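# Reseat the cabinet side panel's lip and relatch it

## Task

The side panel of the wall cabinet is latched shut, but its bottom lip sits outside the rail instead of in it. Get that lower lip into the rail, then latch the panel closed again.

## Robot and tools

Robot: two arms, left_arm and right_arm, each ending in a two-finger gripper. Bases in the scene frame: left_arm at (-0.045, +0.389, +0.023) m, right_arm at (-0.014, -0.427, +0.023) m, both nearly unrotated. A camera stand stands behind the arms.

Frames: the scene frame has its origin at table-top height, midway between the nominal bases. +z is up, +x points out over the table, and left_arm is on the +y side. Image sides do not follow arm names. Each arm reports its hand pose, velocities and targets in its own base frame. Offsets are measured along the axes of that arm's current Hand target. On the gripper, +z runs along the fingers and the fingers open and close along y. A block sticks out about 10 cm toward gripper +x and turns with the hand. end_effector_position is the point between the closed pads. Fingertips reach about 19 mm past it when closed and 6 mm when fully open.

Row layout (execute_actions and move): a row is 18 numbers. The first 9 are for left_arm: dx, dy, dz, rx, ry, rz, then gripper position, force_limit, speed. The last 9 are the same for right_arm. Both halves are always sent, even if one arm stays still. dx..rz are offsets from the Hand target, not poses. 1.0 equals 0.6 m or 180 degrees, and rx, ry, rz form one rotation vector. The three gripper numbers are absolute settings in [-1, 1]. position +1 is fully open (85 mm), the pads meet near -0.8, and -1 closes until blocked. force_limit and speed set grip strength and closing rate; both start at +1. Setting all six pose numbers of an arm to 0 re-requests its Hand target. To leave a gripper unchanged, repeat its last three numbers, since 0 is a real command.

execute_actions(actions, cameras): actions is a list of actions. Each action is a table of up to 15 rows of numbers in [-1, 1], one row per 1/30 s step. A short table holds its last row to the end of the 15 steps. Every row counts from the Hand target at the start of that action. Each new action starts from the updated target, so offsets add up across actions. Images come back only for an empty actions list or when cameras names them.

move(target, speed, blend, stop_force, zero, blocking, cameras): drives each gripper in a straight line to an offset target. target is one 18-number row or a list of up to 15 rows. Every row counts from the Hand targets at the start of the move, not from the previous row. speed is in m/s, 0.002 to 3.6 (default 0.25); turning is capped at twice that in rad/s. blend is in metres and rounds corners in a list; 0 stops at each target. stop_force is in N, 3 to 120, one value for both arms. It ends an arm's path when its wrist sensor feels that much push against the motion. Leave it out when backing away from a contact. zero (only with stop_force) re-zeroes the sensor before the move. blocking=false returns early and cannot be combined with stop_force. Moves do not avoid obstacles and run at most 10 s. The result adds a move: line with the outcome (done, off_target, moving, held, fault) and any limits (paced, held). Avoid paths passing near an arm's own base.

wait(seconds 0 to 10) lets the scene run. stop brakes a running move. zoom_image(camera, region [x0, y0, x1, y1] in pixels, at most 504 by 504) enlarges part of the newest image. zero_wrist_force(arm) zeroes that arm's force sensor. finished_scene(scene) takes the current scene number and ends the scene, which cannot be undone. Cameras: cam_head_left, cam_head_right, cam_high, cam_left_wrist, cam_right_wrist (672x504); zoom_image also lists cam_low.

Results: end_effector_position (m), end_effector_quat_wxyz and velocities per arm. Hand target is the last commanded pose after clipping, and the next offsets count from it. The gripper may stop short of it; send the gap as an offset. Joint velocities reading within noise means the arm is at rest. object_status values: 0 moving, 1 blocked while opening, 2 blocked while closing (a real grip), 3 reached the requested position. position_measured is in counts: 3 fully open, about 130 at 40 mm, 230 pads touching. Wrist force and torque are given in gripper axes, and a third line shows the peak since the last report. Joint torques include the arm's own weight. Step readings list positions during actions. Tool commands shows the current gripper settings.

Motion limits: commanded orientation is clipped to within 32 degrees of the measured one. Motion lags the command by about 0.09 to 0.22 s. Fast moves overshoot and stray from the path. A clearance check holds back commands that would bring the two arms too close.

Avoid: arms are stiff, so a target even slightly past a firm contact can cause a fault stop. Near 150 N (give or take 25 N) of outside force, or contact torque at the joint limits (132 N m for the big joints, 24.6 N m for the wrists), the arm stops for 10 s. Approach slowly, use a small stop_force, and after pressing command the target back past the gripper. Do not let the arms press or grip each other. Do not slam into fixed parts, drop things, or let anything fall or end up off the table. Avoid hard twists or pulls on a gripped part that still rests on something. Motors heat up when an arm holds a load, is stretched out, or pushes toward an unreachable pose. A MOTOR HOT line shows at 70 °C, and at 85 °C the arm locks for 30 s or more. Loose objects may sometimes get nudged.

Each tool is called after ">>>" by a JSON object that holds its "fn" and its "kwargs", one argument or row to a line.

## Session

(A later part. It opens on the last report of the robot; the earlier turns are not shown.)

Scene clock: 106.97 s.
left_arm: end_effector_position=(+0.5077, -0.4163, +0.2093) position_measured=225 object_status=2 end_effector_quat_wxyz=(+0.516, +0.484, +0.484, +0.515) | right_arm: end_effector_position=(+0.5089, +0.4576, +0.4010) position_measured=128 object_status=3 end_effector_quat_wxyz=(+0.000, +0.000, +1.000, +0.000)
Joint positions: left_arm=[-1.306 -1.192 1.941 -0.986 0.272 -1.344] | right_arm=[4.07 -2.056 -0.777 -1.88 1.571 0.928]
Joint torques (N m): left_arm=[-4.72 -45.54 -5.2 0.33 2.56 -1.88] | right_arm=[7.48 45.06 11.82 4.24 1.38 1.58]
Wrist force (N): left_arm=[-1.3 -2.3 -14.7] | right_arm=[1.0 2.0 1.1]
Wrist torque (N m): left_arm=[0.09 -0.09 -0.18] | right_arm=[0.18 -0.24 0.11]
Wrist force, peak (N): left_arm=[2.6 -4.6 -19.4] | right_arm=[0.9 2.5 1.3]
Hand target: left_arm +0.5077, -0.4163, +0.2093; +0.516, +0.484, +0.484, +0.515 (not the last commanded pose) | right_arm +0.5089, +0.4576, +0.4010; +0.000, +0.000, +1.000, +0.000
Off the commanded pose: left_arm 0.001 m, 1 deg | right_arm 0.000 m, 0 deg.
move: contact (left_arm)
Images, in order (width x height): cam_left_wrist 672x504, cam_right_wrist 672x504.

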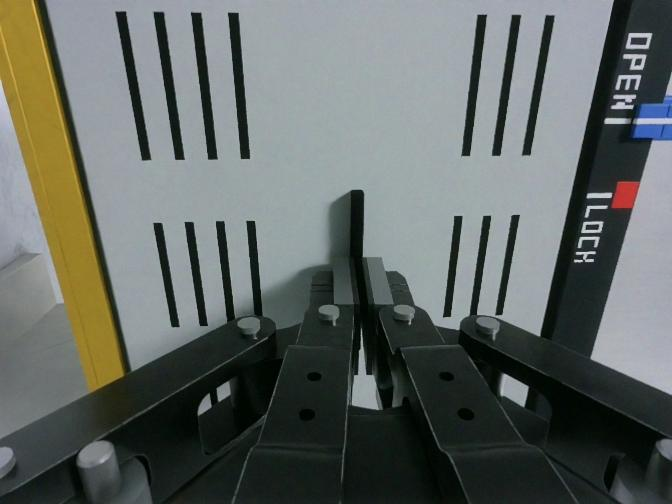

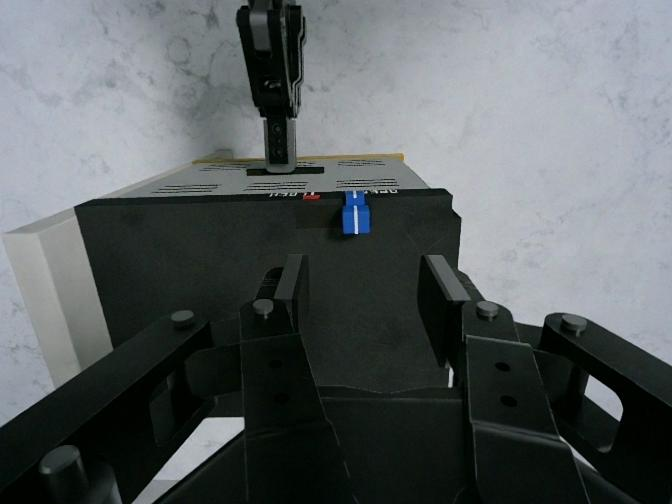

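>>> {"fn": "move", "kwargs": {
  "target": [0,0,0,0,0,0,-1,0,-1,0,0,0.12,0,0,0,0,-0.5,-1],
  "speed": 0.1,
  "stop_force": 12
}}

>>> {"fn": "execute_actions", "kwargs": {
  "actions": [
    [[0,0,0,0,0,0,-1,0,-1,0,0,0,0,0,0,-1,-0.9,-1]],
    [[0,0,0,0,0,0,-1,0,-1,0,0,0,0,0,0,-1,-0.9,-1]],
    [[0,0,0,0,0,0,-1,0,-1,0,0,0,0,0,0,-1,-0.9,-1]]
  ],
  "cameras": ["cam_right_wrist"]
}}

Scene clock: 109.63 s.
left_arm: end_effector_position=(+0.5077, -0.4163, +0.2093) position_measured=225 object_status=2 end_effector_quat_wxyz=(+0.516, +0.484, +0.484, +0.515) | right_arm: end_effector_position=(+0.5089, +0.4576, +0.3290) position_measured=128 object_status=3 end_effector_quat_wxyz=(+0.000, +0.000, +1.000, +0.000)
Joint positions: left_arm=[-1.306 -1.192 1.941 -0.986 0.272 -1.344] | right_arm=[4.07 -2.012 -1.03 -1.671 1.571 0.928]
Joint torques (N m): left_arm=[-5.86 -46.09 -7.84 -0.58 2.58 -1.85] | right_arm=[8.72 35.59 10.98 4.27 -2.26 1.96]
Wrist force (N): left_arm=[-1.4 -2.2 -14.1] | right_arm=[0.8 2.1 1.3]
Wrist torque (N m): left_arm=[0.11 -0.06 -0.18] | right_arm=[0.21 -0.20 0.09]
Wrist force, peak (N): left_arm=[-1.0 -2.9 -14.6] | right_arm=[0.7 2.1 3.1]
Hand target: left_arm +0.5077, -0.4163, +0.2093; +0.516, +0.484, +0.484, +0.515 | right_arm +0.5089, +0.4576, +0.3290; +0.000, +0.000, +1.000, +0.000
Off the commanded pose: left_arm 0.000 m, 0 deg | right_arm 0.000 m, 0 deg.
move: done

Scene clock: 111.33 s.
left_arm: end_effector_position=(+0.5077, -0.4163, +0.2093) position_measured=225 object_status=2 end_effector_quat_wxyz=(+0.516, +0.484, +0.484, +0.515) | right_arm: end_effector_position=(+0.5089, +0.4576, +0.3290) position_measured=196 object_status=2 end_effector_quat_wxyz=(+0.000, +0.000, +1.000, +0.000)
Joint positions: left_arm=[-1.306 -1.192 1.941 -0.986 0.272 -1.344] | right_arm=[4.07 -2.012 -1.03 -1.671 1.571 0.928]
Joint torques (N m): left_arm=[-6.17 -45.96 -9.79 -0.98 2.52 -1.9] | right_arm=[9.3 36.66 12.61 4.2 2.85 1.86]
Wrist force (N): left_arm=[-1.2 -2.3 -14.2] | right_arm=[3.7 -11.1 -5.2]
Wrist torque (N m): left_arm=[0.12 -0.08 -0.19] | right_arm=[0.24 -0.24 -0.08]
Wrist force, peak (N): left_arm=[-1.0 -2.8 -14.6] | right_arm=[3.4 -11.3 -5.2]
Hand target: left_arm +0.5077, -0.4163, +0.2093; +0.516, +0.484, +0.484, +0.515 | right_arm +0.5089, +0.4576, +0.3290; +0.000, +0.000, +1.000, +0.000
Off the commanded pose: left_arm 0.000 m, 0 deg | right_arm 0.000 m, 0 deg.
Step readings (end_effector_position of left_arm | right_arm):
0: (+0.5077, -0.4163, +0.2093) | (+0.5089, +0.4576, +0.3290)
1: (+0.5077, -0.4163, +0.2093) | (+0.5089, +0.4576, +0.3290)
2: (+0.5077, -0.4163, +0.2093) | (+0.5089, +0.4576, +0.3290)
4: (+0.5077, -0.4163, +0.2093) | (+0.5089, +0.4576, +0.3290)
8: (+0.5077, -0.4163, +0.2093) | (+0.5089, +0.4576, +0.3290)
15: (+0.5077, -0.4163, +0.2093) | (+0.5089, +0.4576, +0.3290)
16: (+0.5077, -0.4163, +0.2093) | (+0.5089, +0.4576, +0.3290)
17: (+0.5077, -0.4163, +0.2093) | (+0.5089, +0.4576, +0.3290)
19: (+0.5077, -0.4163, +0.2093) | (+0.5089, +0.4576, +0.3290)
23: (+0.5077, -0.4163, +0.2093) | (+0.5089, +0.4576, +0.3290)
30: (+0.5077, -0.4163, +0.2093) | (+0.5089, +0.4576, +0.3290)
31: (+0.5077, -0.4163, +0.2093) | (+0.5089, +0.4576, +0.3290)
32: (+0.5077, -0.4163, +0.2093) | (+0.5089, +0.4576, +0.3290)
34: (+0.5077, -0.4163, +0.2093) | (+0.5089, +0.4576, +0.3290)
38: (+0.5077, -0.4163, +0.2093) | (+0.5089, +0.4576, +0.3290)
45: (+0.5077, -0.4163, +0.2093) | (+0.5089, +0.4576, +0.3290)
Images, in order (width x height): cam_right_wrist 672x504.

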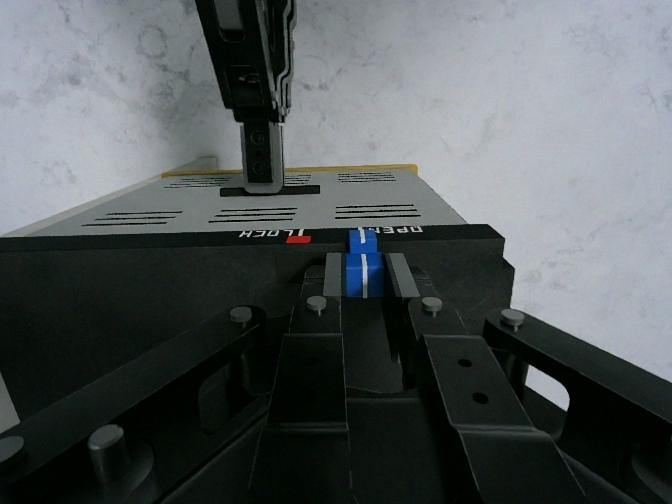

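>>> {"fn": "move", "kwargs": {
  "target": [0,0,0,0,0,0,-1,0,-1,0,-0.045,0,0,0,0,-1,-0.9,-1],
  "speed": 0.02,
  "stop_force": 20,
  "cameras": ["cam_right_wrist","cam_left_wrist"]
}}

>>> {"fn": "zoom_image", "kwargs": {
  "camera": "cam_right_wrist",
  "region": [220, 120, 520, 310]
}}

Scene clock: 114.10 s.
left_arm: end_effector_position=(+0.5077, -0.4163, +0.2093) position_measured=225 object_status=2 end_effector_quat_wxyz=(+0.516, +0.484, +0.484, +0.515) | right_arm: end_effector_position=(+0.5089, +0.4326, +0.3289) position_measured=196 object_status=2 end_effector_quat_wxyz=(+0.000, +0.000, +1.000, +0.000)
Joint positions: left_arm=[-1.306 -1.192 1.941 -0.986 0.272 -1.344] | right_arm=[4.047 -1.967 -1.095 -1.651 1.571 0.905]
Joint torques (N m): left_arm=[-6.12 -46.11 -12.91 -1.87 2.66 -1.76] | right_arm=[12.21 47.09 30.33 -0.72 0.91 2.04]
Wrist force (N): left_arm=[-1.1 -2.7 -14.5] | right_arm=[-20.7 8.5 2.3]
Wrist torque (N m): left_arm=[0.12 -0.07 -0.18] | right_arm=[0.06 0.18 0.01]
Wrist force, peak (N): left_arm=[-1.0 -2.9 -14.6] | right_arm=[-21.7 20.2 4.4]
Hand target: left_arm +0.5077, -0.4163, +0.2093; +0.516, +0.484, +0.484, +0.515 | right_arm +0.5089, +0.4326, +0.3290; +0.000, +0.000, +1.000, +0.000 (not the last commanded pose)
Off the commanded pose: left_arm 0.000 m, 0 deg | right_arm 0.002 m, 0 deg.
move: contact (right_arm)
Images, in order (width x height): cam_left_wrist 672x504, cam_right_wrist 672x504.

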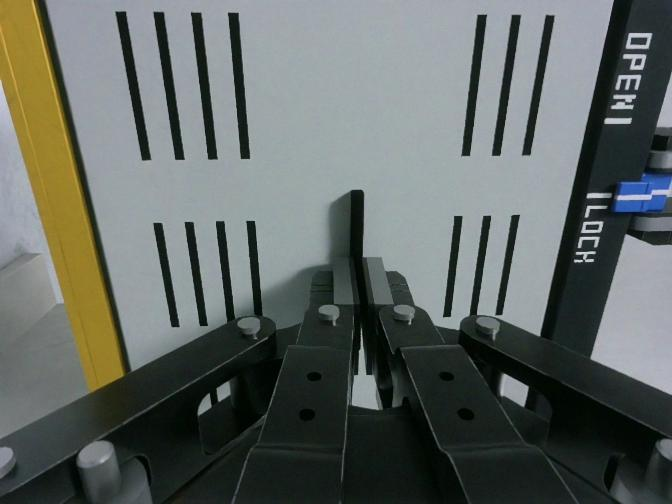

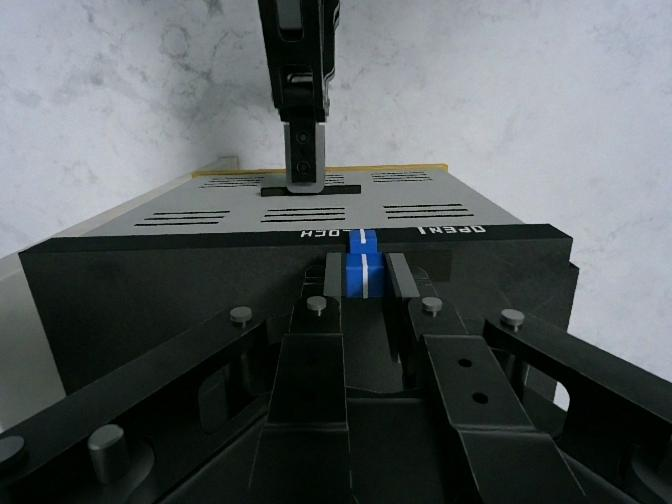

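Scaled by 1.680 from the camera's 672x504 image, which has a finer 960x720 frame.

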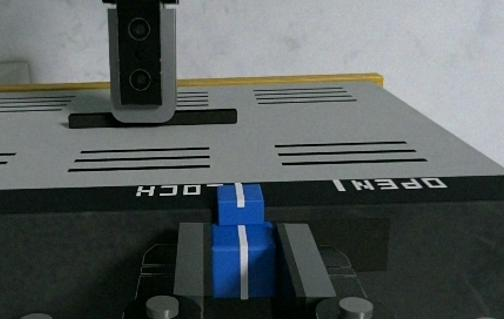

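>>> {"fn": "move", "kwargs": {
  "target": [0,-0.002,-0.0015,0,0,0,-1,0,-1,0,0.001,0,0,0,0,0,-0.9,-1],
  "speed": 0.01
}}

>>> {"fn": "execute_actions", "kwargs": {
  "actions": [
    [[0,0,0,0,0,0,-0.5,0,-1,0,0,0,0,0,0,0,-0.9,-1]],
    [[0,0,0,0,0,0,-0.5,0,-1,0,0,0,0,0,0,0,-0.9,-1]]
  ]
}}

>>> {"fn": "move", "kwargs": {
  "target": [0,0,-0.2,0,0,0,-0.5,0,-1,0,0,-0.12,0,0,0,0,0,-0.9,-1],
  "speed": 0.1,
  "cameras": ["cam_right_wrist","cam_left_wrist","cam_head_left"]
}}

Scene clock: 116.33 s.
left_arm: end_effector_position=(+0.5069, -0.4163, +0.2080) position_measured=225 object_status=2 end_effector_quat_wxyz=(+0.516, +0.484, +0.484, +0.515) | right_arm: end_effector_position=(+0.5089, +0.4332, +0.3290) position_measured=128 object_status=0 end_effector_quat_wxyz=(+0.000, +0.000, +1.000, +0.000)
Joint positions: left_arm=[-1.307 -1.19 1.944 -0.992 0.27 -1.342] | right_arm=[4.048 -1.968 -1.093 -1.651 1.571 0.905]
Joint torques (N m): left_arm=[-10.14 -3.76 9 3.78 -0.33 0.25] | right_arm=[3.99 39.03 25.67 1.75 0.98 1.01]
Wrist force (N): left_arm=[10.3 43.6 -5.4] | right_arm=[1.0 2.3 1.3]
Wrist torque (N m): left_arm=[-0.42 -0.16 -0.14] | right_arm=[0.22 -0.23 0.08]
Wrist force, peak (N): left_arm=[10.6 43.8 -5.5] | right_arm=[-20.8 8.6 2.8]
Hand target: left_arm +0.5069, -0.4163, +0.2080; +0.516, +0.484, +0.484, +0.515 | right_arm +0.5089, +0.4332, +0.3290; +0.000, +0.000, +1.000, +0.000
Off the commanded pose: left_arm 0.000 m, 0 deg | right_arm 0.000 m, 0 deg.
move: done

Scene clock: 117.53 s.
left_arm: end_effector_position=(+0.5069, -0.4163, +0.2080) position_measured=192 object_status=3 end_effector_quat_wxyz=(+0.516, +0.484, +0.484, +0.515) | right_arm: end_effector_position=(+0.5089, +0.4332, +0.3290) position_measured=128 object_status=3 end_effector_quat_wxyz=(+0.000, +0.000, +1.000, +0.000)
Joint positions: left_arm=[-1.307 -1.19 1.944 -0.992 0.27 -1.342] | right_arm=[4.048 -1.968 -1.093 -1.651 1.571 0.905]
Joint torques (N m): left_arm=[-5.45 -43.73 -31.52 -2.2 2.64 -1.7] | right_arm=[-1.44 42.24 13.75 2.15 0.95 -0.5]
Wrist force (N): left_arm=[0.1 1.2 -4.3] | right_arm=[0.8 2.1 1.3]
Wrist torque (N m): left_arm=[0.20 0.05 -0.17] | right_arm=[0.19 -0.21 0.08]
Wrist force, peak (N): left_arm=[10.6 43.5 -5.3] | right_arm=[0.8 2.5 1.6]
Hand target: left_arm +0.5069, -0.4163, +0.2080; +0.516, +0.484, +0.484, +0.515 | right_arm +0.5089, +0.4332, +0.3290; +0.000, +0.000, +1.000, +0.000
Off the commanded pose: left_arm 0.000 m, 0 deg | right_arm 0.000 m, 0 deg.
Step readings (end_effector_position of left_arm | right_arm):
0: (+0.5069, -0.4163, +0.2080) | (+0.5089, +0.4332, +0.3290)
1: (+0.5069, -0.4163, +0.2080) | (+0.5089, +0.4332, +0.3290)
2: (+0.5069, -0.4163, +0.2080) | (+0.5089, +0.4332, +0.3290)
4: (+0.5069, -0.4163, +0.2080) | (+0.5089, +0.4332, +0.3290)
8: (+0.5068, -0.4163, +0.2078) | (+0.5089, +0.4332, +0.3290)
15: (+0.5068, -0.4163, +0.2078) | (+0.5089, +0.4332, +0.3290)
16: (+0.5068, -0.4163, +0.2078) | (+0.5089, +0.4332, +0.3290)
17: (+0.5068, -0.4163, +0.2078) | (+0.5089, +0.4332, +0.3290)
19: (+0.5068, -0.4163, +0.2079) | (+0.5089, +0.4332, +0.3290)
23: (+0.5068, -0.4163, +0.2079) | (+0.5089, +0.4332, +0.3290)
30: (+0.5069, -0.4163, +0.2080) | (+0.5089, +0.4332, +0.3290)


>>> {"fn": "move", "kwargs": {
  "target": [0,0,-0.2,0,0,0,-0.5,0,-1,0,0,-0.12,0,0,0,0,-0.9,-1],
  "speed": 0.12,
  "cameras": ["cam_right_wrist","cam_left_wrist","cam_head_left"]
}}

>>> {"fn": "zoom_image", "kwargs": {
  "camera": "cam_left_wrist",
  "region": [80, 0, 560, 400]
}}

>>> {"fn": "zoom_image", "kwargs": {
  "camera": "cam_head_left",
  "region": [320, 120, 480, 250]
}}

>>> {"fn": "zoom_image", "kwargs": {
  "camera": "cam_right_wrist",
  "region": [80, 110, 480, 310]
}}

Scene clock: 119.90 s.
left_arm: end_effector_position=(+0.3878, -0.4163, +0.2005) position_measured=192 object_status=3 end_effector_quat_wxyz=(+0.516, +0.501, +0.485, +0.499) | right_arm: end_effector_position=(+0.5090, +0.4332, +0.4009) position_measured=128 object_status=3 end_effector_quat_wxyz=(+0.000, +0.000, +1.000, +0.000)
Joint positions: left_arm=[-1.576 -1.334 2.261 -1.733 0.04 -0.765] | right_arm=[4.047 -2.005 -0.853 -1.855 1.571 0.905]
Joint torques (N m): left_arm=[-7.96 -35.5 -29.57 -3.12 -1 1.28] | right_arm=[-8.91 48.12 26.96 1.55 -0.29 -2.09]
Wrist force (N): left_arm=[0.4 1.4 -4.4] | right_arm=[1.1 2.4 1.1]
Wrist torque (N m): left_arm=[0.20 -0.02 -0.10] | right_arm=[0.26 -0.25 0.11]
Wrist force, peak (N): left_arm=[0.6 1.5 -5.8] | right_arm=[0.9 2.4 2.7]
Hand target: left_arm +0.3871, -0.4164, +0.2005; +0.516, +0.484, +0.484, +0.515 | right_arm +0.5090, +0.4332, +0.4010; +0.000, +0.000, +1.000, +0.000
Off the commanded pose: left_arm 0.001 m, 3 deg | right_arm 0.000 m, 0 deg.
move: off_target (left_arm)
Images, in order (width x height): cam_head_left 672x504, cam_left_wrist 672x504, cam_right_wrist 672x504.

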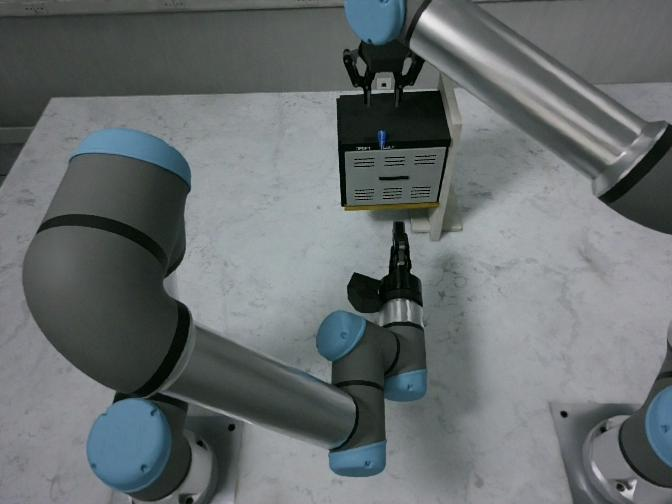

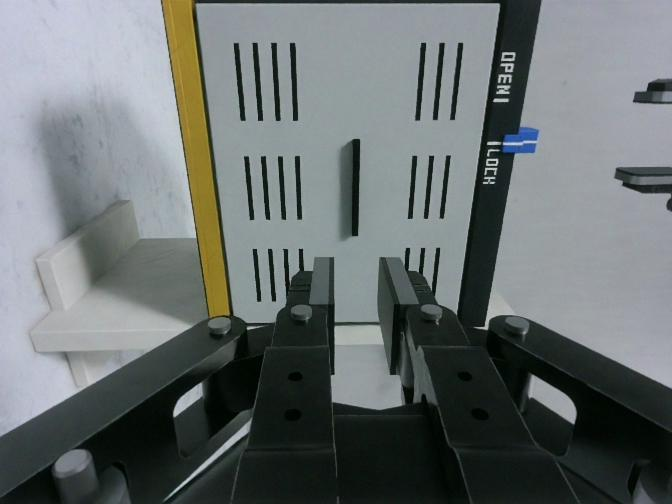

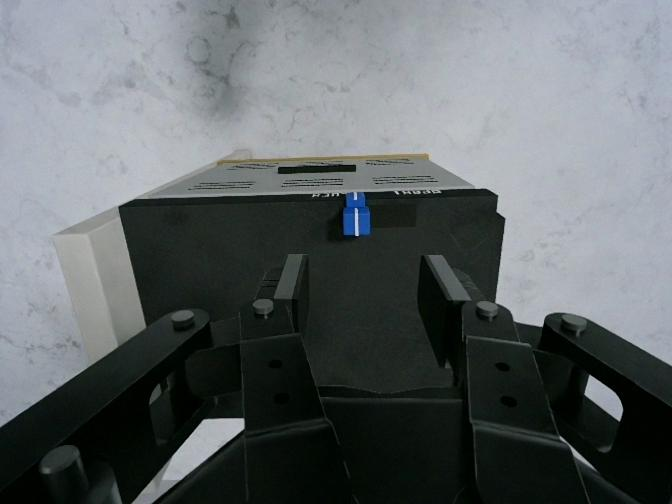

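Scaled by 1.050 from the camera's 672x504 image, which has a finer 960x720 frame.

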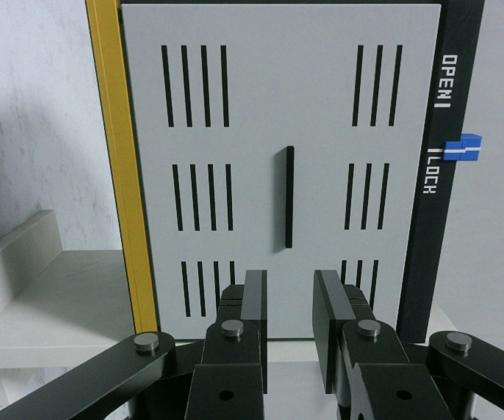

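Scaled by 3.150 from the camera's 672x504 image, which has a finer 960x720 frame.

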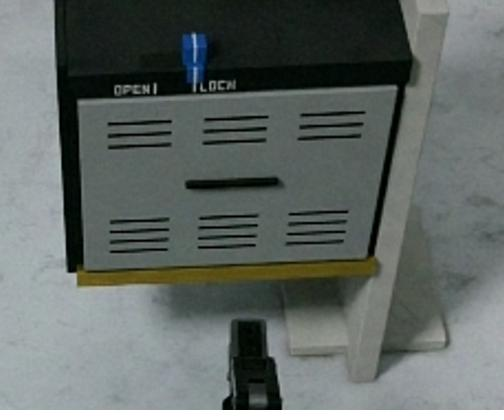

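Scaled by 1.260 from the camera's 672x504 image, which has a finer 960x720 frame.

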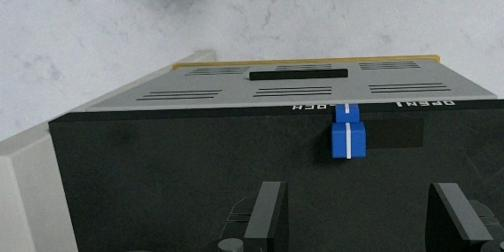

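>>> {"fn": "finished_scene", "kwargs": {
  "scene": 1
}}

The scene is finished: the task was done.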